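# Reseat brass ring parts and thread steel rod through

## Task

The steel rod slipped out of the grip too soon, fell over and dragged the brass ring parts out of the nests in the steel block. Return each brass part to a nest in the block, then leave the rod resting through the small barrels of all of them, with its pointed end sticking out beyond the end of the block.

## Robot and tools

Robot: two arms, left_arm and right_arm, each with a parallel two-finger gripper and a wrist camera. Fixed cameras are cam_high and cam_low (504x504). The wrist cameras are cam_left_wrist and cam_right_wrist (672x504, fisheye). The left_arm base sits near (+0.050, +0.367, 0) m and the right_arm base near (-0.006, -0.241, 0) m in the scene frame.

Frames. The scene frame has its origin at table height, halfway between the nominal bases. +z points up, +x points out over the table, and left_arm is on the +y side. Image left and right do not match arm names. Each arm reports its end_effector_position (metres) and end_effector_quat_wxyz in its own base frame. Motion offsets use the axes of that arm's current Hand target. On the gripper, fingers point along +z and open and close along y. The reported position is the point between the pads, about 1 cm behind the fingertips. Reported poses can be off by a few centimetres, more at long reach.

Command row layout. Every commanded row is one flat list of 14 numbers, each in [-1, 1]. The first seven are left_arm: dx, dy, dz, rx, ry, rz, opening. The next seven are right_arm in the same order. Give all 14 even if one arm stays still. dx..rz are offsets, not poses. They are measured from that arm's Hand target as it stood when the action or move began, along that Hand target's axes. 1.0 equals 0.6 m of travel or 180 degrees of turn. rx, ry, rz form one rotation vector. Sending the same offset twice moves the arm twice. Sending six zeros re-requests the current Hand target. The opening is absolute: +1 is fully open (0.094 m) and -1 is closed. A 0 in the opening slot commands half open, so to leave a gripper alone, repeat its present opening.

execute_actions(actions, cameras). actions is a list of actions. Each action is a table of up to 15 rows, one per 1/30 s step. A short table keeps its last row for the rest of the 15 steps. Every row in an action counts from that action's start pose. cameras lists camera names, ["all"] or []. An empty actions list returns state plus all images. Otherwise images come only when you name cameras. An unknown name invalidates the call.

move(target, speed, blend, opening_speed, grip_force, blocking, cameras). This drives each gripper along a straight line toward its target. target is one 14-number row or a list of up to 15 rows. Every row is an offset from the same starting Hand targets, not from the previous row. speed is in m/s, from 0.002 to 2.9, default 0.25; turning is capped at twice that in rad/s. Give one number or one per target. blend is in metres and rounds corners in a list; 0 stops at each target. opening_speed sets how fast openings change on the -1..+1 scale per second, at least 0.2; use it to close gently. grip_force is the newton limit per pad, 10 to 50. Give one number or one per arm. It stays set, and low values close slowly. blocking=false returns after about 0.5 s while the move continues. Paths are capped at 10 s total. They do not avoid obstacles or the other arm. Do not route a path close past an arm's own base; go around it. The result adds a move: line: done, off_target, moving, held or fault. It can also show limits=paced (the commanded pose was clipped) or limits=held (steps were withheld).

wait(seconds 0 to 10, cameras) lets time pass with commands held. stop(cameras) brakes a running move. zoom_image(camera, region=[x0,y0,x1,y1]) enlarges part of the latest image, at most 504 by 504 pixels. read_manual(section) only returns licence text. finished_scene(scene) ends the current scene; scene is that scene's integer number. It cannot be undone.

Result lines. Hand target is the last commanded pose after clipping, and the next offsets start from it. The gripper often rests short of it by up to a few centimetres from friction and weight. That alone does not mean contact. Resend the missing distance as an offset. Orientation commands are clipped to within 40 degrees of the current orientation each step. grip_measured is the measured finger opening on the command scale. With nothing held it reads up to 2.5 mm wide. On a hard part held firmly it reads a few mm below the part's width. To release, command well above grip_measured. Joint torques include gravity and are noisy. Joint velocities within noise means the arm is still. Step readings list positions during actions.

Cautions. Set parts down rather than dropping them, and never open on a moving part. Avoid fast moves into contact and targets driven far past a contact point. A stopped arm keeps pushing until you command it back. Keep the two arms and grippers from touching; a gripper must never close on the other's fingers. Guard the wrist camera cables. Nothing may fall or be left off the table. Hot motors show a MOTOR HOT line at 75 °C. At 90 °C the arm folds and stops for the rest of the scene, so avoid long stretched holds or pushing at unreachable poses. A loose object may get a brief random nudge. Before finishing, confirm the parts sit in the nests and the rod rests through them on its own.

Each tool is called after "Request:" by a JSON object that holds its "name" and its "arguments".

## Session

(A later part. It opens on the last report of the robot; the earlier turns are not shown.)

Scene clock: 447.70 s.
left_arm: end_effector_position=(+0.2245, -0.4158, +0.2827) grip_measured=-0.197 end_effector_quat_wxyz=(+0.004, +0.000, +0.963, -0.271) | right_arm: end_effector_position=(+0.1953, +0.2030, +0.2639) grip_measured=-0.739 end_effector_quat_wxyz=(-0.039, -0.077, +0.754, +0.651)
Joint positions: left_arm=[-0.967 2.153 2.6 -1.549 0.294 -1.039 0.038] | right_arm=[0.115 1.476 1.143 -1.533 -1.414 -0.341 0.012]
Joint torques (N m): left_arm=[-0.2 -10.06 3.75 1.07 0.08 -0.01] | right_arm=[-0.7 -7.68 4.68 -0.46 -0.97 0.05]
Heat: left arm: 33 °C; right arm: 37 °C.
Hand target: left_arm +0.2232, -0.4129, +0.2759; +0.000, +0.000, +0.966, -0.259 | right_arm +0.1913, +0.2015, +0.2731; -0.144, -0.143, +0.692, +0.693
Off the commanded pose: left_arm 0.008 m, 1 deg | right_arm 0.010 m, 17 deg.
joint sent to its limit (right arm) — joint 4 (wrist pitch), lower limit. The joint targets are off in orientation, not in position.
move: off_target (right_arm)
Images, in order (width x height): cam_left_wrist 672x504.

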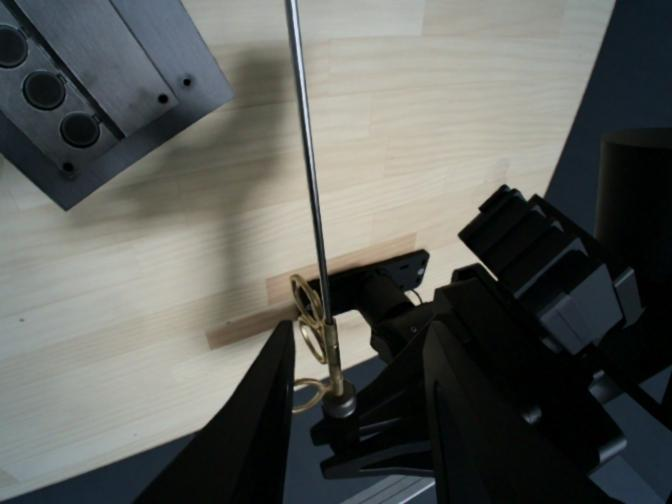

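Request:
{"name": "execute_actions", "arguments": {"actions": [[[0,0.002,0.004,0,0,0,-0.2,0,0,0,0,0,0,-0.95]]]}}

Request:
{"name": "execute_actions", "arguments": {"actions": [[[0,0.001,0.004,0,0,0,-0.2,0,0,0,0,0,0,-0.95]]], "cameras": ["cam_left_wrist"]}}

Scene clock: 455.13 s.
left_arm: end_effector_position=(+0.2229, -0.4135, +0.2687) grip_measured=-0.197 end_effector_quat_wxyz=(-0.009, -0.004, +0.968, -0.252) | right_arm: end_effector_position=(+0.1953, +0.2030, +0.2639) grip_measured=-0.739 end_effector_quat_wxyz=(-0.039, -0.077, +0.754, +0.651)
Joint positions: left_arm=[-0.967 2.152 2.553 -1.547 0.294 -1.039 0.038] | right_arm=[0.115 1.476 1.143 -1.533 -1.414 -0.341 0.012]
Joint torques (N m): left_arm=[-0.05 -11.49 4.41 1.25 0.05 -0.01] | right_arm=[-0.66 -7.75 4.75 -0.47 -0.97 0.05]
Heat: left arm: 33 °C; right arm: 37 °C.
Hand target: left_arm +0.2232, -0.4130, +0.2732; +0.000, +0.000, +0.966, -0.259 | right_arm +0.1913, +0.2015, +0.2731; -0.144, -0.143, +0.692, +0.693
Off the commanded pose: left_arm 0.005 m, 1 deg | right_arm 0.010 m, 17 deg.
joint sent to its limit (right arm) — joint 4 (wrist pitch), lower limit. The joint targets are off in orientation, not in position.
Step readings (end_effector_position of left_arm | right_arm):
0: (+0.2245, -0.4158, +0.2827) | (+0.1953, +0.2030, +0.2639)
1: (+0.2245, -0.4158, +0.2807) | (+0.1953, +0.2030, +0.2639)
2: (+0.2241, -0.4153, +0.2785) | (+0.1953, +0.2030, +0.2639)
4: (+0.2234, -0.4142, +0.2724) | (+0.1953, +0.2030, +0.2639)
8: (+0.2229, -0.4135, +0.2687) | (+0.1953, +0.2030, +0.2639)
15: (+0.2229, -0.4135, +0.2687) | (+0.1953, +0.2030, +0.2639)

Scene clock: 455.93 s.
left_arm: end_effector_position=(+0.2218, -0.4120, +0.2611) grip_measured=-0.197 end_effector_quat_wxyz=(-0.015, -0.006, +0.970, -0.242) | right_arm: end_effector_position=(+0.1953, +0.2030, +0.2639) grip_measured=-0.739 end_effector_quat_wxyz=(-0.039, -0.077, +0.754, +0.651)
Joint positions: left_arm=[-0.967 2.152 2.528 -1.547 0.294 -1.039 0.038] | right_arm=[0.115 1.476 1.143 -1.533 -1.414 -0.341 0.012]
Joint torques (N m): left_arm=[-0.16 -12.22 4.36 1.35 0.05 -0.03] | right_arm=[-0.7 -7.75 4.7 -0.46 -0.97 0.06]
Heat: left arm: 33 °C; right arm: 37 °C.
Hand target: left_arm +0.2232, -0.4137, +0.2708; +0.000, +0.000, +0.966, -0.259 | right_arm +0.1913, +0.2015, +0.2731; -0.144, -0.143, +0.692, +0.693
Off the commanded pose: left_arm 0.010 m, 3 deg | right_arm 0.010 m, 17 deg.
joint sent to its limit (right arm) — joint 4 (wrist pitch), lower limit. The joint targets are off in orientation, not in position.
Step readings (end_effector_position of left_arm | right_arm):
0: (+0.2229, -0.4135, +0.2687) | (+0.1953, +0.2030, +0.2639)
1: (+0.2228, -0.4133, +0.2676) | (+0.1953, +0.2030, +0.2639)
2: (+0.2226, -0.4130, +0.2663) | (+0.1953, +0.2030, +0.2639)
4: (+0.2221, -0.4123, +0.2628) | (+0.1953, +0.2030, +0.2639)
8: (+0.2218, -0.4120, +0.2611) | (+0.1953, +0.2030, +0.2639)
15: (+0.2218, -0.4120, +0.2611) | (+0.1953, +0.2030, +0.2639)
Images, in order (width x height): cam_left_wrist 672x504.

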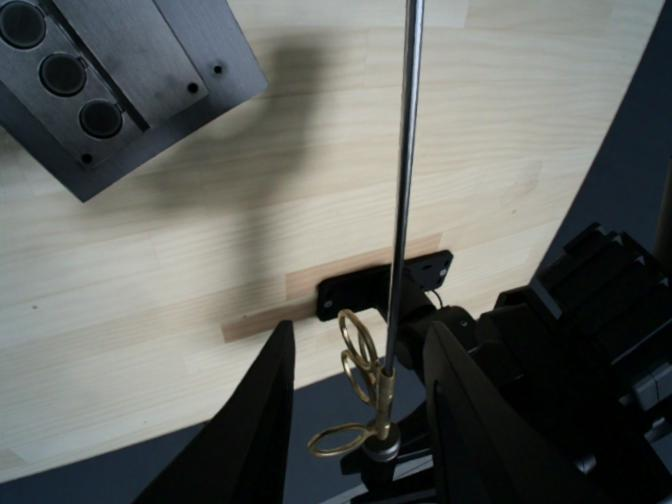

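Request:
{"name": "execute_actions", "arguments": {"actions": [[[0,-0.007,-0.007,0,0,0,-0.2,0,0,0,0,0,0,-0.95]]]}}

Request:
{"name": "execute_actions", "arguments": {"actions": [[[0,-0.001,-0.004,0,0,0,-0.2,0,0,0,0,0,0,-0.95]]], "cameras": ["cam_left_wrist"]}}

Scene clock: 464.13 s.
left_arm: end_effector_position=(+0.2225, -0.4130, +0.2661) grip_measured=-0.197 end_effector_quat_wxyz=(-0.011, -0.004, +0.968, -0.249) | right_arm: end_effector_position=(+0.1953, +0.2030, +0.2639) grip_measured=-0.739 end_effector_quat_wxyz=(-0.039, -0.077, +0.754, +0.651)
Joint positions: left_arm=[-0.967 2.152 2.544 -1.547 0.294 -1.039 0.038] | right_arm=[0.115 1.476 1.143 -1.533 -1.414 -0.341 0.012]
Joint torques (N m): left_arm=[-0.38 -9.54 9.96 0.93 0.07 -0.07] | right_arm=[-0.72 -7.79 4.71 -0.46 -0.99 0.05]
Heat: left arm: 34 °C; right arm: 37 °C.
Hand target: left_arm +0.2232, -0.4152, +0.2766; +0.000, +0.000, +0.966, -0.259 | right_arm +0.1913, +0.2015, +0.2731; -0.144, -0.143, +0.692, +0.693
Off the commanded pose: left_arm 0.011 m, 2 deg | right_arm 0.010 m, 17 deg.
joint sent to its limit (right arm) — joint 4 (wrist pitch), lower limit. The joint targets are off in orientation, not in position.
Step readings (end_effector_position of left_arm | right_arm):
0: (+0.2218, -0.4120, +0.2611) | (+0.1953, +0.2030, +0.2639)
1: (+0.2219, -0.4120, +0.2615) | (+0.1953, +0.2030, +0.2639)
2: (+0.2220, -0.4121, +0.2619) | (+0.1953, +0.2030, +0.2639)
4: (+0.2222, -0.4125, +0.2634) | (+0.1953, +0.2030, +0.2639)
8: (+0.2225, -0.4129, +0.2657) | (+0.1953, +0.2030, +0.2639)
15: (+0.2225, -0.4130, +0.2661) | (+0.1953, +0.2030, +0.2639)

Scene clock: 464.93 s.
left_arm: end_effector_position=(+0.2239, -0.4149, +0.2763) grip_measured=-0.197 end_effector_quat_wxyz=(-0.002, -0.002, +0.965, -0.263) | right_arm: end_effector_position=(+0.1953, +0.2030, +0.2639) grip_measured=-0.739 end_effector_quat_wxyz=(-0.039, -0.077, +0.754, +0.651)
Joint positions: left_arm=[-0.967 2.152 2.578 -1.547 0.294 -1.039 0.038] | right_arm=[0.115 1.476 1.143 -1.533 -1.414 -0.341 0.012]
Joint torques (N m): left_arm=[-0.29 -8.55 9.77 0.77 0.05 -0.05] | right_arm=[-0.72 -7.75 4.66 -0.46 -0.97 0.08]
Heat: left arm: 33 °C; right arm: 37 °C.
Hand target: left_arm +0.2232, -0.4145, +0.2790; +0.000, +0.000, +0.966, -0.259 | right_arm +0.1913, +0.2015, +0.2731; -0.144, -0.143, +0.692, +0.693
Off the commanded pose: left_arm 0.003 m, 0 deg | right_arm 0.010 m, 17 deg.
joint sent to its limit (right arm) — joint 4 (wrist pitch), lower limit. The joint targets are off in orientation, not in position.
Step readings (end_effector_position of left_arm | right_arm):
0: (+0.2225, -0.4130, +0.2661) | (+0.1953, +0.2030, +0.2639)
1: (+0.2226, -0.4131, +0.2666) | (+0.1953, +0.2030, +0.2639)
2: (+0.2228, -0.4133, +0.2678) | (+0.1953, +0.2030, +0.2639)
4: (+0.2232, -0.4139, +0.2709) | (+0.1953, +0.2030, +0.2639)
8: (+0.2238, -0.4148, +0.2758) | (+0.1953, +0.2030, +0.2639)
15: (+0.2239, -0.4149, +0.2763) | (+0.1953, +0.2030, +0.2639)
Images, in order (width x height): cam_left_wrist 672x504.

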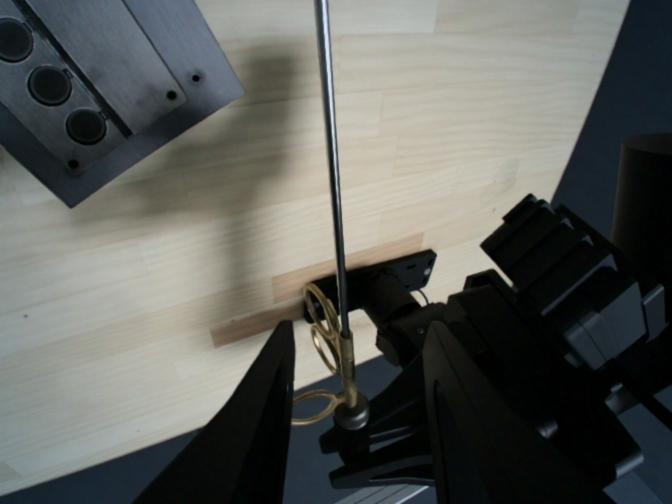

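Request:
{"name": "execute_actions", "arguments": {"actions": [[[0,0.008,0.002,0,0,0,-0.2,0,0,0,0,0,0,-0.95]],[[0,0.004,0.001,0,0,0,-0.4,0,0,0,0,0,0,-0.95]]], "cameras": ["cam_left_wrist"]}}

Request:
{"name": "zoom_image", "arguments": {"camera": "cam_left_wrist", "region": [260, 260, 470, 440]}}

Scene clock: 476.30 s.
left_arm: end_effector_position=(+0.2215, -0.4114, +0.2606) grip_measured=-0.397 end_effector_quat_wxyz=(-0.016, -0.006, +0.970, -0.241) | right_arm: end_effector_position=(+0.1953, +0.2030, +0.2639) grip_measured=-0.739 end_effector_quat_wxyz=(-0.039, -0.077, +0.754, +0.651)
Joint positions: left_arm=[-0.967 2.15 2.523 -1.547 0.294 -1.039 0.028] | right_arm=[0.115 1.476 1.143 -1.533 -1.414 -0.341 0.012]
Joint torques (N m): left_arm=[0.21 -13.05 4.37 1.26 0.11 0.01] | right_arm=[-0.7 -7.69 4.71 -0.47 -0.98 0.05]
Heat: left arm: 33 °C; right arm: 36 °C.
Hand target: left_arm +0.2233, -0.4093, +0.2737; +0.000, +0.000, +0.966, -0.259 | right_arm +0.1913, +0.2015, +0.2731; -0.144, -0.143, +0.692, +0.693
Off the commanded pose: left_arm 0.013 m, 3 deg | right_arm 0.010 m, 17 deg.
joint sent to its limit (right arm) — joint 4 (wrist pitch), lower limit. The joint targets are off in orientation, not in position.
Step readings (end_effector_position of left_arm | right_arm):
0: (+0.2239, -0.4149, +0.2763) | (+0.1953, +0.2030, +0.2639)
1: (+0.2238, -0.4148, +0.2758) | (+0.1953, +0.2030, +0.2639)
2: (+0.2237, -0.4147, +0.2752) | (+0.1953, +0.2030, +0.2639)
4: (+0.2235, -0.4144, +0.2737) | (+0.1953, +0.2030, +0.2639)
8: (+0.2234, -0.4143, +0.2727) | (+0.1953, +0.2030, +0.2639)
15: (+0.2234, -0.4143, +0.2727) | (+0.1953, +0.2030, +0.2639)
16: (+0.2231, -0.4138, +0.2712) | (+0.1953, +0.2030, +0.2639)
17: (+0.2227, -0.4132, +0.2692) | (+0.1953, +0.2030, +0.2639)
19: (+0.2220, -0.4122, +0.2643) | (+0.1953, +0.2030, +0.2639)
23: (+0.2215, -0.4114, +0.2606) | (+0.1953, +0.2030, +0.2639)
30: (+0.2215, -0.4114, +0.2606) | (+0.1953, +0.2030, +0.2639)
Images, in order (width x height): cam_left_wrist 672x504.

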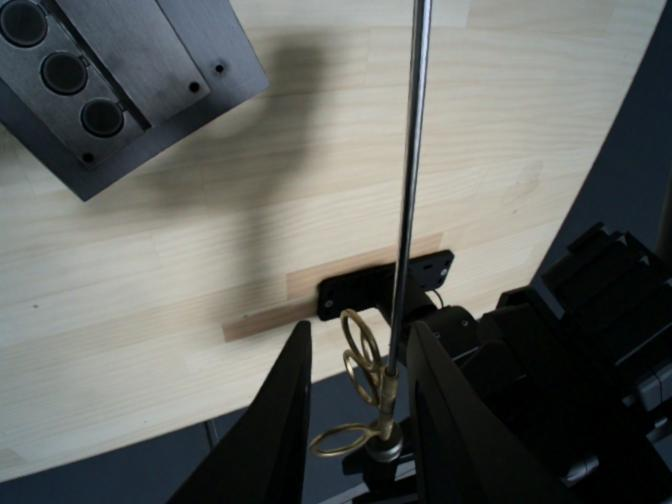

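Scaled by 2.400 from the camera's 672x504 image, which has a finer 960x720 frame.

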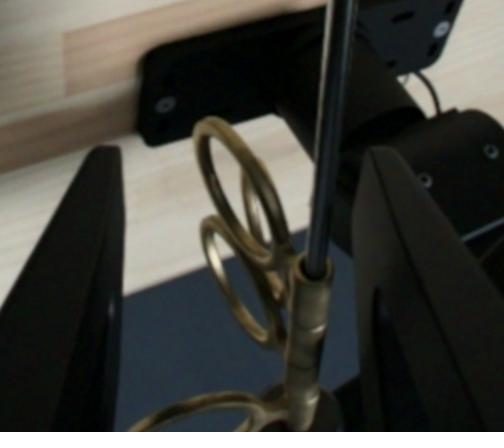

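Request:
{"name": "execute_actions", "arguments": {"actions": [[[0,-0.0108,-0.002,0,0,0,-0.4,0,0,0,0,0,0,-0.95]]], "cameras": ["cam_left_wrist"]}}

Request:
{"name": "zoom_image", "arguments": {"camera": "cam_left_wrist", "region": [260, 260, 470, 440]}}

Scene clock: 490.27 s.
left_arm: end_effector_position=(+0.2230, -0.4136, +0.2713) grip_measured=-0.397 end_effector_quat_wxyz=(-0.006, -0.003, +0.967, -0.256) | right_arm: end_effector_position=(+0.1953, +0.2030, +0.2639) grip_measured=-0.739 end_effector_quat_wxyz=(-0.039, -0.077, +0.754, +0.651)
Joint positions: left_arm=[-0.967 2.15 2.559 -1.547 0.294 -1.039 0.028] | right_arm=[0.115 1.476 1.143 -1.533 -1.414 -0.341 0.012]
Joint torques (N m): left_arm=[-0.28 -9.14 9.8 0.88 0.06 -0.05] | right_arm=[-0.69 -7.66 4.68 -0.46 -0.97 0.07]
Heat: left arm: 33 °C; right arm: 36 °C.
Hand target: left_arm +0.2233, -0.4143, +0.2780; +0.000, +0.000, +0.966, -0.259 | right_arm +0.1913, +0.2015, +0.2731; -0.144, -0.143, +0.692, +0.693
Off the commanded pose: left_arm 0.007 m, 1 deg | right_arm 0.010 m, 17 deg.
joint sent to its limit (right arm) — joint 4 (wrist pitch), lower limit. The joint targets are off in orientation, not in position.
Step readings (end_effector_position of left_arm | right_arm):
0: (+0.2215, -0.4114, +0.2606) | (+0.1953, +0.2030, +0.2639)
1: (+0.2216, -0.4116, +0.2615) | (+0.1953, +0.2030, +0.2639)
2: (+0.2218, -0.4119, +0.2625) | (+0.1953, +0.2030, +0.2639)
4: (+0.2223, -0.4126, +0.2661) | (+0.1953, +0.2030, +0.2639)
8: (+0.2229, -0.4135, +0.2705) | (+0.1953, +0.2030, +0.2639)
15: (+0.2230, -0.4136, +0.2713) | (+0.1953, +0.2030, +0.2639)
Images, in order (width x height): cam_left_wrist 672x504.

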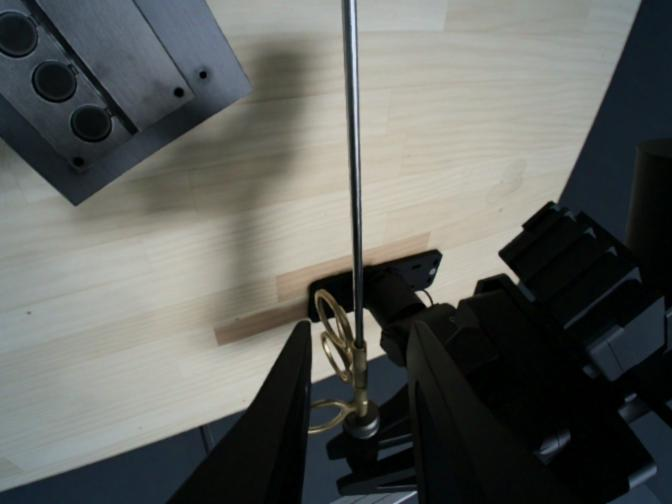

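Scaled by 2.400 from the camera's 672x504 image, which has a finer 960x720 frame.

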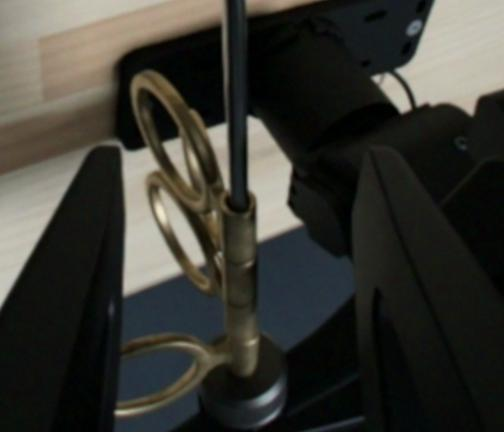

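Request:
{"name": "move", "arguments": {"target": [0,0,0,0,0,0,-1,0,0,0,0,0,0,-0.95], "speed": 0.05, "grip_force": [15,50], "opening_speed": 0.4, "cameras": ["cam_left_wrist"]}}

Request:
{"name": "zoom_image", "arguments": {"camera": "cam_left_wrist", "region": [260, 260, 470, 440]}}

Scene clock: 499.90 s.
left_arm: end_effector_position=(+0.2230, -0.4136, +0.2713) grip_measured=-0.888 end_effector_quat_wxyz=(-0.006, -0.003, +0.967, -0.256) | right_arm: end_effector_position=(+0.1953, +0.2030, +0.2639) grip_measured=-0.739 end_effector_quat_wxyz=(-0.039, -0.077, +0.754, +0.651)
Joint positions: left_arm=[-0.967 2.15 2.559 -1.547 0.294 -1.039 0.005] | right_arm=[0.115 1.476 1.143 -1.533 -1.414 -0.341 0.012]
Joint torques (N m): left_arm=[-0.28 -9.16 9.83 0.87 0.04 -0.05] | right_arm=[-0.69 -7.64 4.77 -0.46 -0.97 0.06]
Heat: left arm: 35 °C; right arm: 36 °C.
Hand target: left_arm +0.2233, -0.4143, +0.2780; +0.000, +0.000, +0.966, -0.259 | right_arm +0.1913, +0.2015, +0.2731; -0.144, -0.143, +0.692, +0.693
Off the commanded pose: left_arm 0.007 m, 1 deg | right_arm 0.010 m, 17 deg.
joint sent to its limit (right arm) — joint 4 (wrist pitch), lower limit. The joint targets are off in orientation, not in position.
grip_force (N): 15, 50
move: off_target (right_arm)
Images, in order (width x height): cam_left_wrist 672x504.

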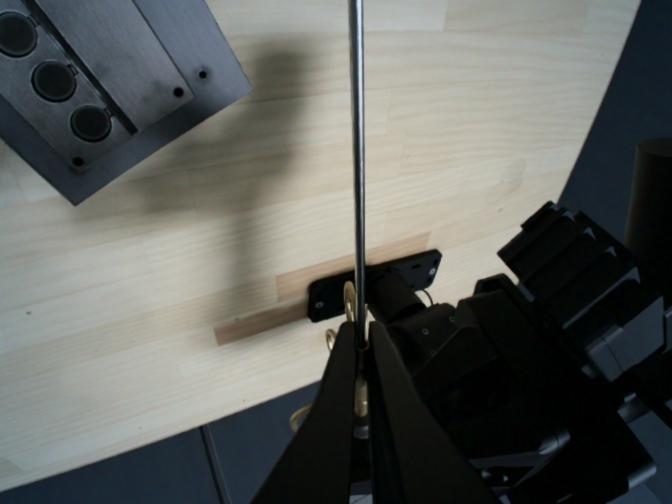

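Scaled by 2.400 from the camera's 672x504 image, which has a finer 960x720 frame.

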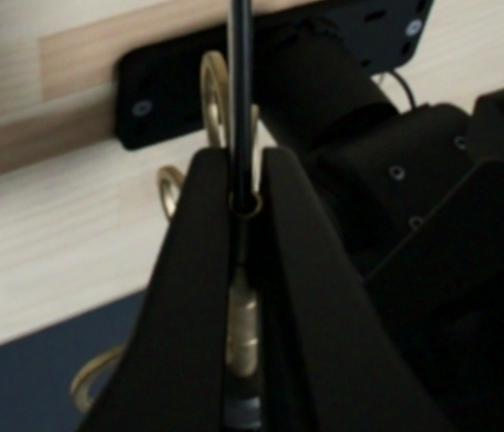

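Request:
{"name": "move", "arguments": {"target": [-0.033,0.002,-0.0027,0,0,0,-1,0,0,0,0,0,0,-0.95], "speed": 0.04, "cameras": ["cam_left_wrist"]}}

Request:
{"name": "zoom_image", "arguments": {"camera": "cam_left_wrist", "region": [260, 260, 470, 440]}}

Scene clock: 527.17 s.
left_arm: end_effector_position=(+0.2377, -0.4131, +0.2759) grip_measured=-0.889 end_effector_quat_wxyz=(+0.000, -0.010, +0.963, -0.268) | right_arm: end_effector_position=(+0.1960, +0.2034, +0.2674) grip_measured=-0.739 end_effector_quat_wxyz=(-0.036, -0.075, +0.749, +0.658)
Joint positions: left_arm=[-0.936 2.181 2.621 -1.557 0.307 -1.028 0.005] | right_arm=[0.115 1.474 1.143 -1.533 -1.432 -0.341 0.012]
Joint torques (N m): left_arm=[0.81 -8.34 10 0.87 0.09 0.19] | right_arm=[-0.55 -7.58 4.56 -0.45 -0.84 0.06]
Heat: left arm: 36 °C; right arm: 36 °C.
Hand target: left_arm +0.2431, -0.4123, +0.2788; +0.000, +0.000, +0.966, -0.259 | right_arm +0.1912, +0.2015, +0.2731; -0.144, -0.143, +0.692, +0.693
Off the commanded pose: left_arm 0.006 m, 2 deg | right_arm 0.008 m, 16 deg.
joint sent to its limit (left arm) — joint 4 (wrist pitch), lower limit. The joint targets still meet the commanded pose.
joint sent to its limit (right arm) — joint 4 (wrist pitch), lower limit. The joint targets are off in orientation, not in position.
grip_force (N): 15, 50
move: off_target (right_arm)
Images, in order (width x height): cam_left_wrist 672x504.

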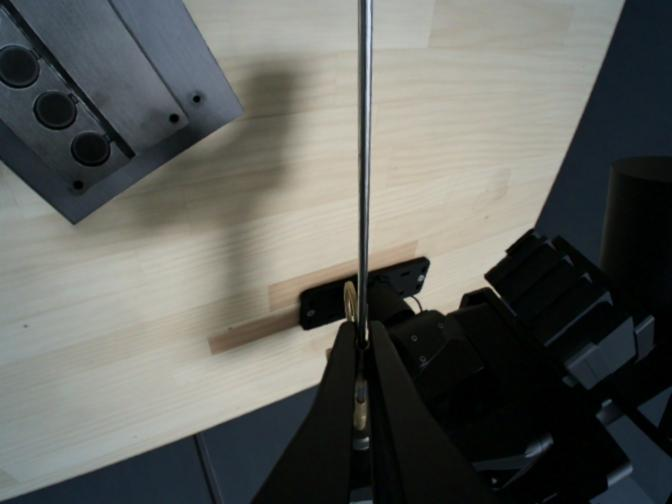

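Scaled by 2.400 from the camera's 672x504 image, which has a finer 960x720 frame.

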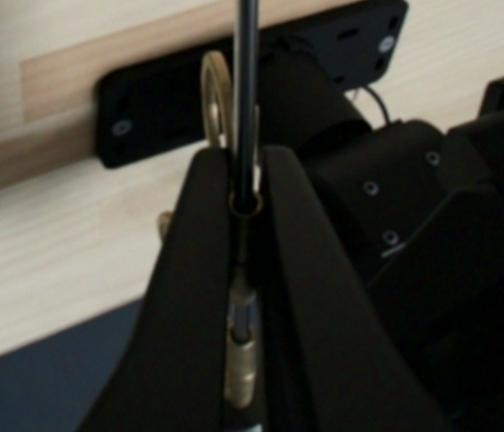

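Request:
{"name": "move", "arguments": {"target": [-0.058,0.0036,-0.0046,0,0,0,-1,0,0,0,0,0,0,-0.95], "speed": 0.04, "cameras": ["cam_left_wrist","cam_low"]}}

Request:
{"name": "zoom_image", "arguments": {"camera": "cam_left_wrist", "region": [260, 260, 470, 504]}}

Request:
{"name": "zoom_image", "arguments": {"camera": "cam_low", "region": [240, 120, 350, 200]}}

Scene clock: 535.93 s.
left_arm: end_effector_position=(+0.2712, -0.4106, +0.2769) grip_measured=-0.889 end_effector_quat_wxyz=(+0.012, -0.014, +0.957, -0.288) | right_arm: end_effector_position=(+0.1962, +0.2035, +0.2680) grip_measured=-0.739 end_effector_quat_wxyz=(-0.036, -0.075, +0.748, +0.659)
Joint positions: left_arm=[-0.866 2.25 2.725 -1.56 0.341 -0.98 0.005] | right_arm=[0.115 1.474 1.143 -1.533 -1.435 -0.341 0.012]
Joint torques (N m): left_arm=[0.84 -8.81 9.96 0.94 0.1 0.17] | right_arm=[-0.57 -7.54 4.55 -0.44 -0.78 0.07]
Heat: left arm: 36 °C; right arm: 36 °C.
Hand target: left_arm +0.2779, -0.4091, +0.2800; +0.000, +0.000, +0.966, -0.259 | right_arm +0.1912, +0.2015, +0.2731; -0.144, -0.143, +0.692, +0.693
Off the commanded pose: left_arm 0.008 m, 4 deg | right_arm 0.007 m, 16 deg.
joint sent to its limit (left arm) — joint 4 (wrist pitch), lower limit. The joint targets are off in orientation, not in position.
joint sent to its limit (right arm) — joint 4 (wrist pitch), lower limit. The joint targets are off in orientation, not in position.
grip_force (N): 15, 50
move: off_target (left_arm, right_arm)
Images, in order (width x height): cam_low 504x504, cam_left_wrist 672x504.

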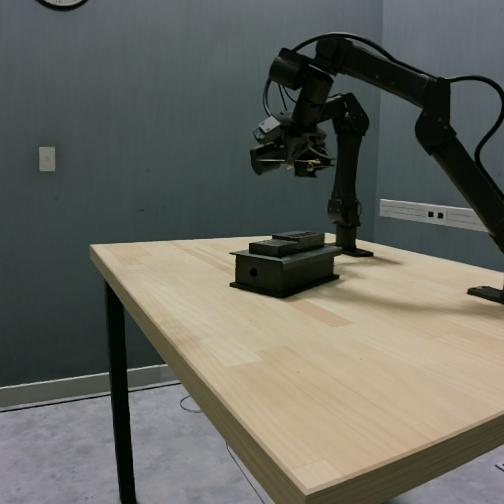

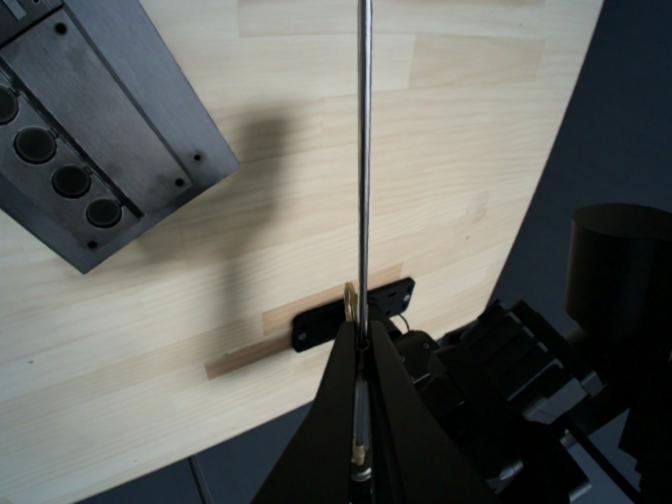

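Scaled by 2.066 from the camera's 672x504 image, which has a finer 960x720 frame.

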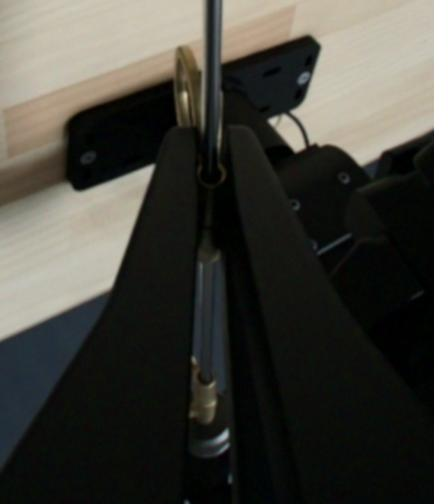

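Scaled by 4.582 from the camera's 504x504 image, which has a finer 720x720 frame.

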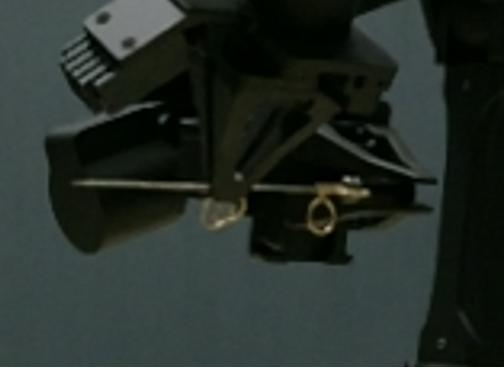

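Request:
{"name": "zoom_image", "arguments": {"camera": "cam_left_wrist", "region": [320, 380, 410, 504]}}

Request:
{"name": "zoom_image", "arguments": {"camera": "cam_low", "region": [275, 145, 345, 185]}}

Request:
{"name": "wait", "arguments": {"seconds": 0.1, "cameras": ["cam_right_wrist"]}}

Scaled by 4.065 from the camera's 672x504 image, which has a finer 960x720 frame.

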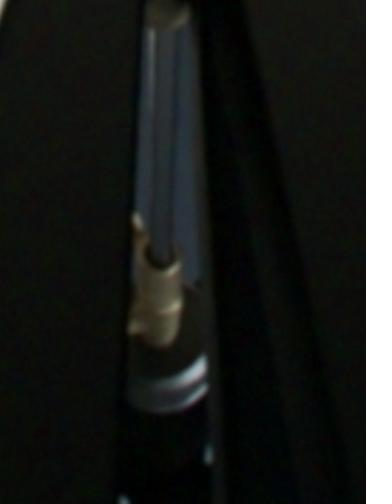

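Scaled by 7.200 from the camera's 504x504 image, which has a finer 720x720 frame.

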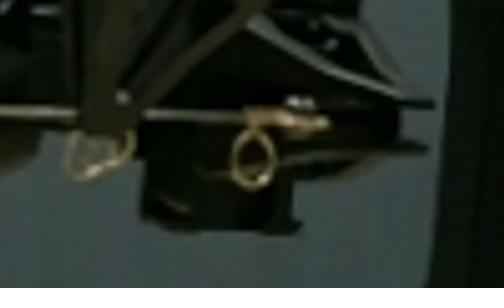

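Scene clock: 542.27 s.
left_arm: end_effector_position=(+0.2712, -0.4106, +0.2769) grip_measured=-0.889 end_effector_quat_wxyz=(+0.012, -0.014, +0.957, -0.288) | right_arm: end_effector_position=(+0.1962, +0.2035, +0.2680) grip_measured=-0.739 end_effector_quat_wxyz=(-0.036, -0.075, +0.748, +0.659)
Joint positions: left_arm=[-0.866 2.25 2.725 -1.56 0.341 -0.98 0.005] | right_arm=[0.115 1.474 1.143 -1.533 -1.435 -0.341 0.012]
Joint torques (N m): left_arm=[0.87 -8.87 10.02 0.95 0.11 0.2] | right_arm=[-0.62 -7.58 4.55 -0.46 -0.8 0.08]
Heat: left arm: 36 °C; right arm: 36 °C.
Hand target: left_arm +0.2779, -0.4091, +0.2800; +0.000, +0.000, +0.966, -0.259 | right_arm +0.1912, +0.2015, +0.2731; -0.144, -0.143, +0.692, +0.693
Tool commands: left_gripper/opening=-1.0 right_gripper/opening=-0.95
Off the commanded pose: left_arm 0.008 m, 4 deg | right_arm 0.007 m, 16 deg.
grip_force (N): 15, 50
wait: 0.10 s; at rest from the start
Images, in order (width x height): cam_right_wrist 672x504.

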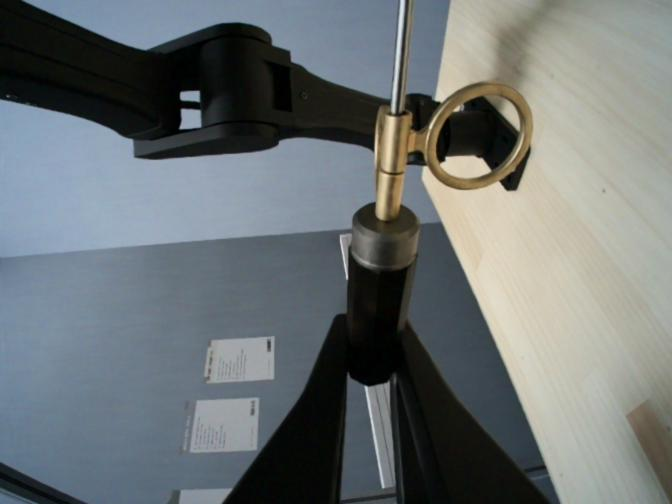

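Request:
{"name": "move", "arguments": {"target": [[-0.0065,0.0004,-0.0005,0,0,0,-1,0,0,0,0,0,0,-0.95],[-0.0065,0.0004,-0.0005,0,0,0,-0.5,0,0,0,0,0,0,-0.95]], "speed": 0.04, "grip_force": [50, 50], "opening_speed": 1, "cameras": ["cam_left_wrist","cam_right_wrist"]}}

Request:
{"name": "zoom_image", "arguments": {"camera": "cam_left_wrist", "region": [260, 260, 470, 504]}}

Scene clock: 557.67 s.
left_arm: end_effector_position=(+0.2779, -0.4081, +0.2792) grip_measured=-0.503 end_effector_quat_wxyz=(+0.016, -0.016, +0.956, -0.294) | right_arm: end_effector_position=(+0.1961, +0.2035, +0.2683) grip_measured=-0.739 end_effector_quat_wxyz=(-0.036, -0.074, +0.747, +0.659)
Joint positions: left_arm=[-0.85 2.258 2.744 -1.561 0.347 -0.973 0.023] | right_arm=[0.115 1.474 1.143 -1.534 -1.437 -0.341 0.012]
Joint torques (N m): left_arm=[0.25 -8.77 9.55 0.97 0.1 0.18] | right_arm=[-0.61 -7.51 4.6 -0.45 -0.77 0.07]
Heat: left arm: 37 °C; right arm: 36 °C.
Hand target: left_arm +0.2817, -0.4088, +0.2803; +0.000, +0.000, +0.966, -0.259 | right_arm +0.1912, +0.2015, +0.2731; -0.144, -0.143, +0.692, +0.693
Off the commanded pose: left_arm 0.004 m, 5 deg | right_arm 0.007 m, 16 deg.
joint sent to its limit (left arm) — joint 4 (wrist pitch), lower limit. The joint targets are off in orientation, not in position.
joint sent to its limit (right arm) — joint 4 (wrist pitch), lower limit. The joint targets are off in orientation, not in position.
move: off_target (left_arm, right_arm); target 2's new opening was sent with left_arm's hand 0.009 m and 4 deg from that target
Images, in order (width x height): cam_left_wrist 672x504, cam_right_wrist 672x504.

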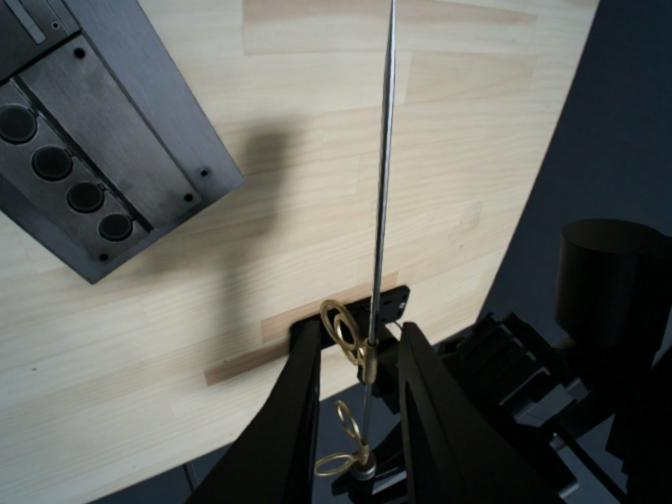

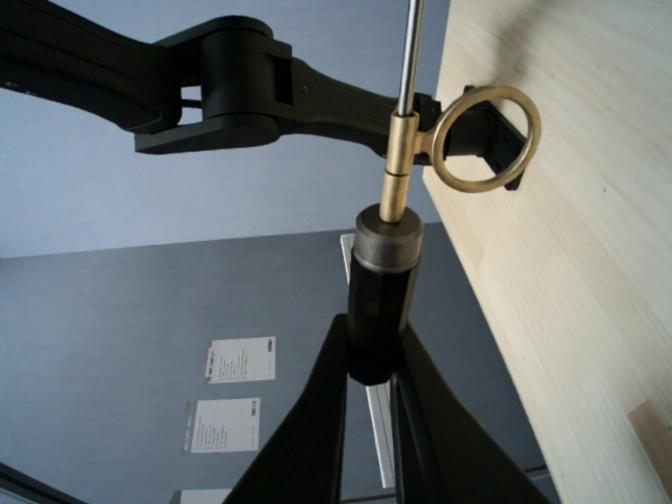

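Scaled by 2.066 from the camera's 672x504 image, which has a finer 960x720 frame.

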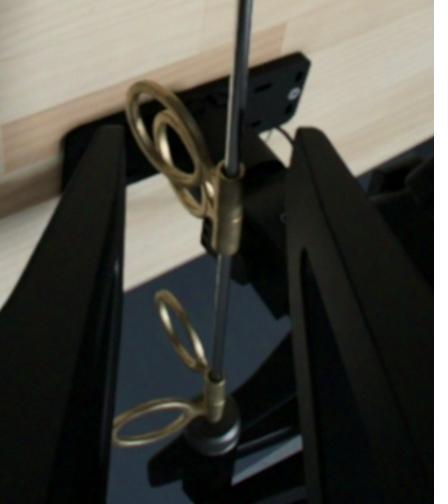

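Request:
{"name": "move", "arguments": {"target": [0.0355,-0.001,0.001,0,0,0,-0.5,0,0,0,0,0,0,-0.95], "speed": 0.04, "cameras": ["cam_left_wrist"]}}

Request:
{"name": "zoom_image", "arguments": {"camera": "cam_left_wrist", "region": [260, 260, 470, 504]}}

Scene clock: 569.13 s.
left_arm: end_effector_position=(+0.2666, -0.4153, +0.2759) grip_measured=-0.503 end_effector_quat_wxyz=(+0.015, -0.003, +0.958, -0.286) | right_arm: end_effector_position=(+0.1961, +0.2035, +0.2683) grip_measured=-0.739 end_effector_quat_wxyz=(-0.036, -0.074, +0.747, +0.659)
Joint positions: left_arm=[-0.883 2.258 2.736 -1.561 0.33 -0.973 0.023] | right_arm=[0.115 1.474 1.143 -1.534 -1.437 -0.341 0.012]
Joint torques (N m): left_arm=[-0.5 -12.42 4.15 0.97 0.07 -0.13] | right_arm=[-0.58 -7.57 4.59 -0.44 -0.78 0.06]
Heat: left arm: 36 °C; right arm: 36 °C.
Hand target: left_arm +0.2605, -0.4096, +0.2801; +0.000, +0.000, +0.966, -0.259 | right_arm +0.1912, +0.2015, +0.2731; -0.144, -0.143, +0.692, +0.693
Off the commanded pose: left_arm 0.009 m, 4 deg | right_arm 0.007 m, 16 deg.
joint sent to its limit (left arm) — joint 4 (wrist pitch), lower limit. The joint targets are off in orientation, not in position.
joint sent to its limit (right arm) — joint 4 (wrist pitch), lower limit. The joint targets are off in orientation, not in position.
move: off_target (left_arm, right_arm)
Images, in order (width x height): cam_left_wrist 672x504.

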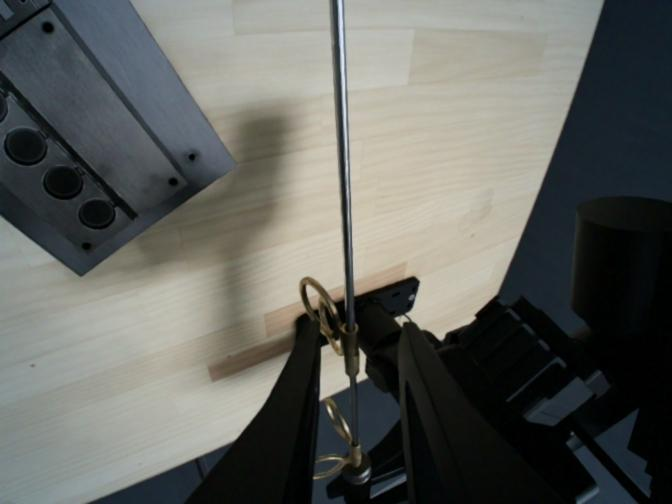

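Scaled by 2.066 from the camera's 672x504 image, which has a finer 960x720 frame.

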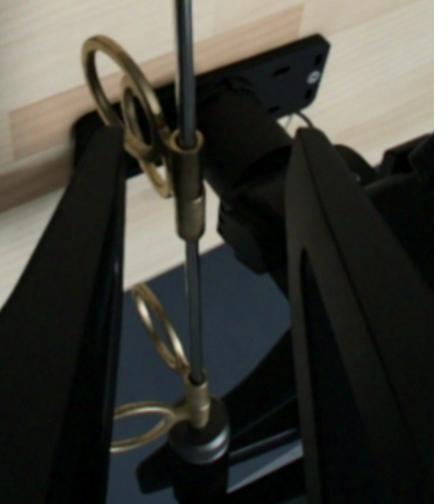

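Request:
{"name": "move", "arguments": {"target": [0.0092,0.006,0,0,0,0,-0.5,0,0,0,0,0,0,-0.95], "speed": 0.04, "cameras": ["cam_left_wrist"]}}

Request:
{"name": "zoom_image", "arguments": {"camera": "cam_left_wrist", "region": [260, 260, 470, 504]}}

Scene clock: 576.53 s.
left_arm: end_effector_position=(+0.2638, -0.4149, +0.2647) grip_measured=-0.503 end_effector_quat_wxyz=(+0.004, -0.004, +0.962, -0.272) | right_arm: end_effector_position=(+0.1961, +0.2035, +0.2683) grip_measured=-0.739 end_effector_quat_wxyz=(-0.036, -0.074, +0.747, +0.659)
Joint positions: left_arm=[-0.888 2.258 2.7 -1.561 0.327 -0.973 0.023] | right_arm=[0.115 1.474 1.143 -1.534 -1.437 -0.341 0.012]
Joint torques (N m): left_arm=[-0.54 -14.23 4.16 0.9 0.06 -0.09] | right_arm=[-0.55 -7.57 4.59 -0.45 -0.78 0.06]
Heat: left arm: 35 °C; right arm: 35 °C.
Hand target: left_arm +0.2549, -0.4065, +0.2782; +0.000, +0.000, +0.966, -0.259 | right_arm +0.1912, +0.2015, +0.2731; -0.144, -0.143, +0.692, +0.693
Off the commanded pose: left_arm 0.018 m, 2 deg | right_arm 0.007 m, 16 deg.
joint sent to its limit (left arm) — joint 4 (wrist pitch), lower limit. The joint targets still meet the commanded pose.
joint sent to its limit (right arm) — joint 4 (wrist pitch), lower limit. The joint targets are off in orientation, not in position.
move: off_target (left_arm, right_arm)
Images, in order (width x height): cam_left_wrist 672x504.

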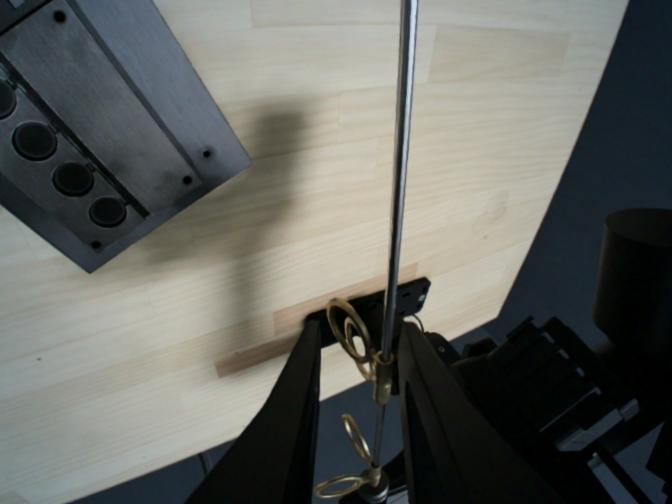

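Scaled by 2.066 from the camera's 672x504 image, which has a finer 960x720 frame.

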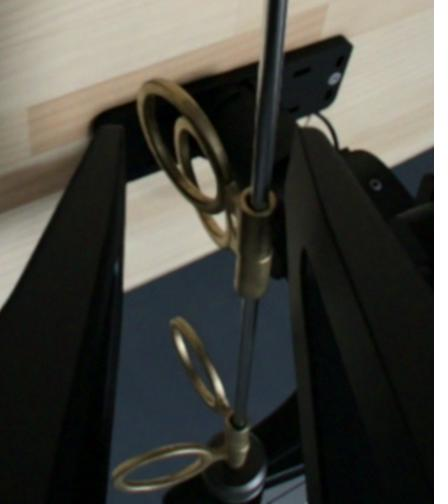

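Request:
{"name": "move", "arguments": {"target": [0.005,-0.004,-0.0087,0,0,0,-0.5,0,0,0,0,0,0,-0.95], "speed": 0.04, "cameras": ["cam_left_wrist"]}}

Request:
{"name": "zoom_image", "arguments": {"camera": "cam_left_wrist", "region": [260, 260, 470, 504]}}

Scene clock: 585.27 s.
left_arm: end_effector_position=(+0.2620, -0.4160, +0.2646) grip_measured=-0.503 end_effector_quat_wxyz=(+0.004, -0.005, +0.962, -0.271) | right_arm: end_effector_position=(+0.1961, +0.2035, +0.2683) grip_measured=-0.739 end_effector_quat_wxyz=(-0.036, -0.074, +0.747, +0.659)
Joint positions: left_arm=[-0.893 2.258 2.7 -1.561 0.326 -0.979 0.023] | right_arm=[0.115 1.474 1.143 -1.534 -1.437 -0.341 0.012]
Joint torques (N m): left_arm=[-0.59 -15.13 4.36 0.93 0.05 -0.15] | right_arm=[-0.57 -7.54 4.57 -0.43 -0.78 0.06]
Heat: left arm: 34 °C; right arm: 35 °C.
Hand target: left_arm +0.2519, -0.4059, +0.2839; +0.000, +0.000, +0.966, -0.259 | right_arm +0.1912, +0.2015, +0.2731; -0.144, -0.143, +0.692, +0.693
Off the commanded pose: left_arm 0.024 m, 2 deg | right_arm 0.007 m, 16 deg.
joint sent to its limit (left arm) — joint 4 (wrist pitch), lower limit. The joint targets still meet the commanded pose.
joint sent to its limit (right arm) — joint 4 (wrist pitch), lower limit. The joint targets are off in orientation, not in position.
move: off_target (left_arm, right_arm)
Images, in order (width x height): cam_left_wrist 672x504.

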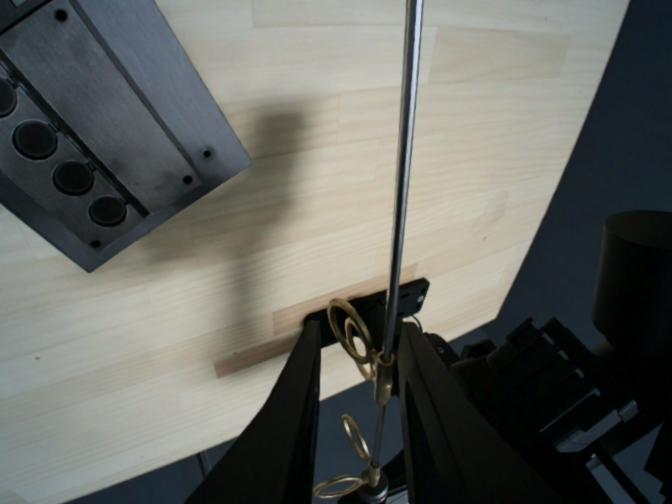

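Scaled by 2.066 from the camera's 672x504 image, which has a finer 960x720 frame.

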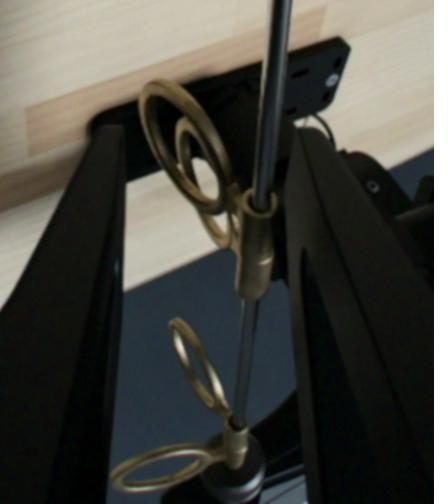

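Request:
{"name": "execute_actions", "arguments": {"actions": [[[0,0,-0.007,0,0,0,-0.5,0,0,0,0,0,0,-0.95]]], "cameras": ["cam_left_wrist"]}}

Scene clock: 595.03 s.
left_arm: end_effector_position=(+0.2620, -0.4160, +0.2646) grip_measured=-0.503 end_effector_quat_wxyz=(+0.004, -0.005, +0.962, -0.271) | right_arm: end_effector_position=(+0.1961, +0.2035, +0.2683) grip_measured=-0.739 end_effector_quat_wxyz=(-0.036, -0.074, +0.747, +0.659)
Joint positions: left_arm=[-0.893 2.258 2.7 -1.561 0.326 -0.979 0.023] | right_arm=[0.115 1.474 1.143 -1.534 -1.437 -0.341 0.012]
Joint torques (N m): left_arm=[-0.36 -15.77 4.23 0.94 0.07 -0.12] | right_arm=[-0.53 -7.61 4.57 -0.43 -0.78 0.08]
Heat: left arm: 33 °C; right arm: 35 °C.
Hand target: left_arm +0.2519, -0.4038, +0.2876; +0.000, +0.000, +0.966, -0.259 | right_arm +0.1912, +0.2015, +0.2731; -0.144, -0.143, +0.692, +0.693
Off the commanded pose: left_arm 0.028 m, 2 deg | right_arm 0.007 m, 16 deg.
joint sent to its limit (left arm) — joint 4 (wrist pitch), lower limit. The joint targets are off in orientation, not in position.
joint sent to its limit (right arm) — joint 4 (wrist pitch), lower limit. The joint targets are off in orientation, not in position.
Step readings (end_effector_position of left_arm | right_arm):
0: (+0.2620, -0.4160, +0.2646) | (+0.1961, +0.2035, +0.2683)
1: (+0.2620, -0.4160, +0.2646) | (+0.1961, +0.2035, +0.2683)
2: (+0.2620, -0.4160, +0.2646) | (+0.1961, +0.2035, +0.2683)
4: (+0.2620, -0.4160, +0.2646) | (+0.1961, +0.2035, +0.2683)
8: (+0.2620, -0.4160, +0.2646) | (+0.1961, +0.2035, +0.2683)
15: (+0.2620, -0.4160, +0.2646) | (+0.1961, +0.2035, +0.2683)
Images, in order (width x height): cam_left_wrist 672x504.

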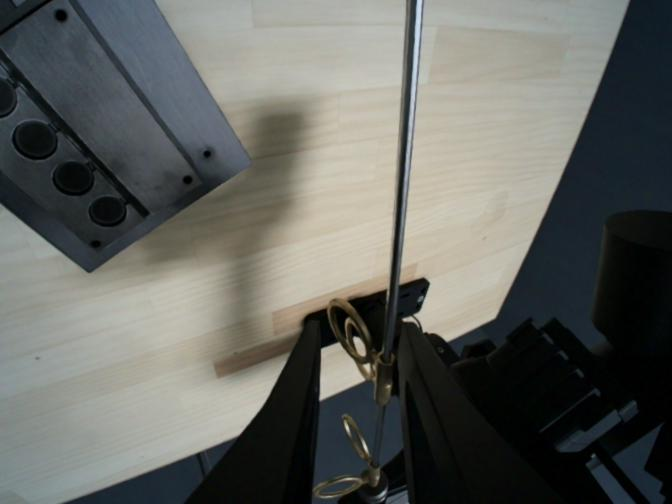

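Request:
{"name": "move", "arguments": {"target": [[-0.0118,-0.0437,-0.042,0,0,0,-0.4,0,0,0,0,0,0,-0.95],[-0.0118,-0.015,0.010,0,0,0,-0.4,0,0,0,0,0,0,-0.95]], "speed": 0.06, "cameras": ["cam_left_wrist"]}}

Request:
{"name": "zoom_image", "arguments": {"camera": "cam_left_wrist", "region": [260, 260, 470, 504]}}

Scene clock: 612.83 s.
left_arm: end_effector_position=(+0.2642, -0.4188, +0.2874) grip_measured=-0.403 end_effector_quat_wxyz=(+0.020, -0.017, +0.954, -0.300) | right_arm: end_effector_position=(+0.1961, +0.2035, +0.2683) grip_measured=-0.739 end_effector_quat_wxyz=(-0.036, -0.074, +0.747, +0.659)
Joint positions: left_arm=[-0.893 2.258 2.775 -1.561 0.326 -1.017 0.028] | right_arm=[0.115 1.474 1.143 -1.534 -1.437 -0.341 0.012]
Joint torques (N m): left_arm=[-0.35 -11.6 4.1 1.03 0.08 0.18] | right_arm=[-0.59 -7.53 4.63 -0.47 -0.78 0.07]
Heat: left arm: 33 °C; right arm: 35 °C.
Hand target: left_arm +0.2589, -0.4146, +0.2869; +0.000, +0.000, +0.966, -0.259 | right_arm +0.1912, +0.2015, +0.2731; -0.144, -0.143, +0.692, +0.693
Off the commanded pose: left_arm 0.007 m, 6 deg | right_arm 0.007 m, 16 deg.
joint sent to its limit (left arm) — joint 4 (wrist pitch), lower limit. The joint targets are off in orientation, not in position.
joint sent to its limit (right arm) — joint 4 (wrist pitch), lower limit. The joint targets are off in orientation, not in position.
move: off_target (left_arm, right_arm)
Images, in order (width x height): cam_left_wrist 672x504.

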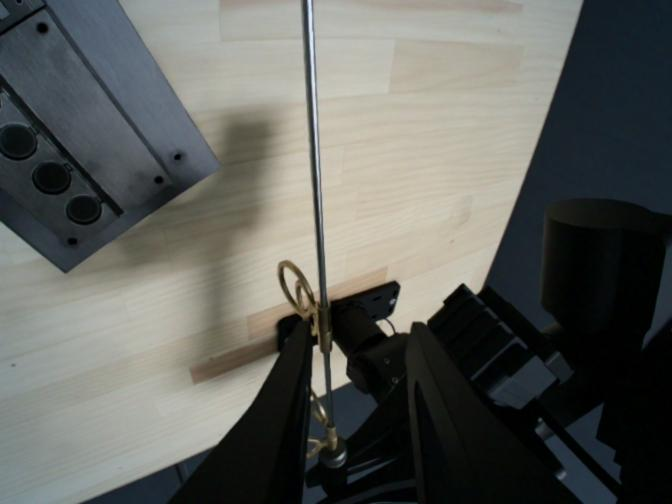

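Scaled by 2.066 from the camera's 672x504 image, which has a finer 960x720 frame.

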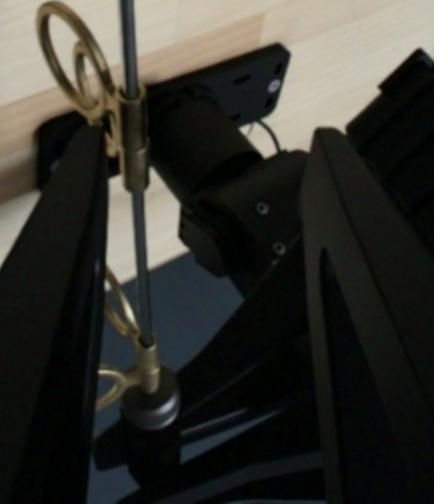

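Request:
{"name": "execute_actions", "arguments": {"actions": [[[0.0067,0.0125,0.015,0,0,0,-0.4,0,0,0,0,0,0,-0.95]]], "cameras": ["cam_left_wrist"]}}

Request:
{"name": "zoom_image", "arguments": {"camera": "cam_left_wrist", "region": [260, 260, 470, 504]}}

Scene clock: 622.83 s.
left_arm: end_effector_position=(+0.2612, -0.4177, +0.2723) grip_measured=-0.403 end_effector_quat_wxyz=(+0.007, -0.015, +0.960, -0.281) | right_arm: end_effector_position=(+0.1961, +0.2035, +0.2683) grip_measured=-0.739 end_effector_quat_wxyz=(-0.036, -0.074, +0.747, +0.659)
Joint positions: left_arm=[-0.897 2.256 2.723 -1.561 0.324 -1.008 0.028] | right_arm=[0.115 1.474 1.143 -1.534 -1.437 -0.341 0.012]
Joint torques (N m): left_arm=[-0.55 -12.18 4.36 0.93 0.02 0.18] | right_arm=[-0.55 -7.58 4.59 -0.43 -0.79 0.07]
Heat: left arm: 33 °C; right arm: 35 °C.
Hand target: left_arm +0.2550, -0.4126, +0.2753; +0.000, +0.000, +0.966, -0.259 | right_arm +0.1912, +0.2015, +0.2731; -0.144, -0.143, +0.692, +0.693
Off the commanded pose: left_arm 0.009 m, 3 deg | right_arm 0.007 m, 16 deg.
joint sent to its limit (left arm) — joint 4 (wrist pitch), lower limit. The joint targets still meet the commanded pose.
joint sent to its limit (right arm) — joint 4 (wrist pitch), lower limit. The joint targets are off in orientation, not in position.
Step readings (end_effector_position of left_arm | right_arm):
0: (+0.2642, -0.4188, +0.2874) | (+0.1961, +0.2035, +0.2683)
1: (+0.2634, -0.4187, +0.2850) | (+0.1961, +0.2035, +0.2683)
2: (+0.2629, -0.4183, +0.2822) | (+0.1961, +0.2035, +0.2683)
4: (+0.2620, -0.4178, +0.2756) | (+0.1961, +0.2035, +0.2683)
8: (+0.2612, -0.4177, +0.2723) | (+0.1961, +0.2035, +0.2683)
15: (+0.2612, -0.4177, +0.2723) | (+0.1961, +0.2035, +0.2683)
Images, in order (width x height): cam_left_wrist 672x504.

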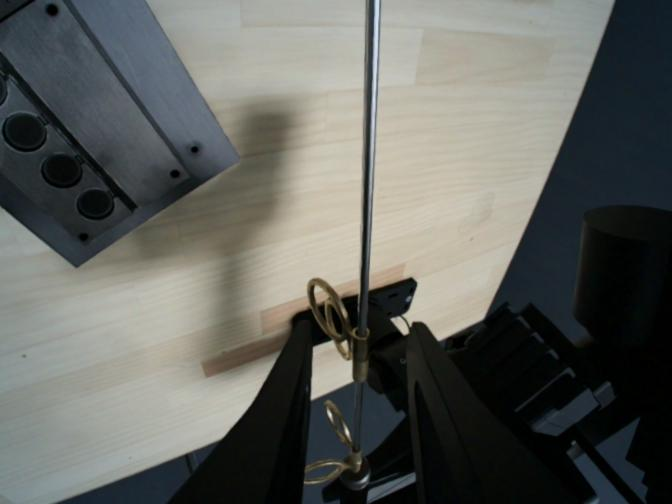

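Scaled by 2.066 from the camera's 672x504 image, which has a finer 960x720 frame.

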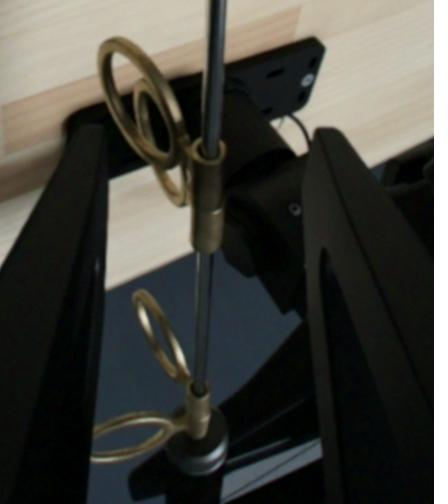

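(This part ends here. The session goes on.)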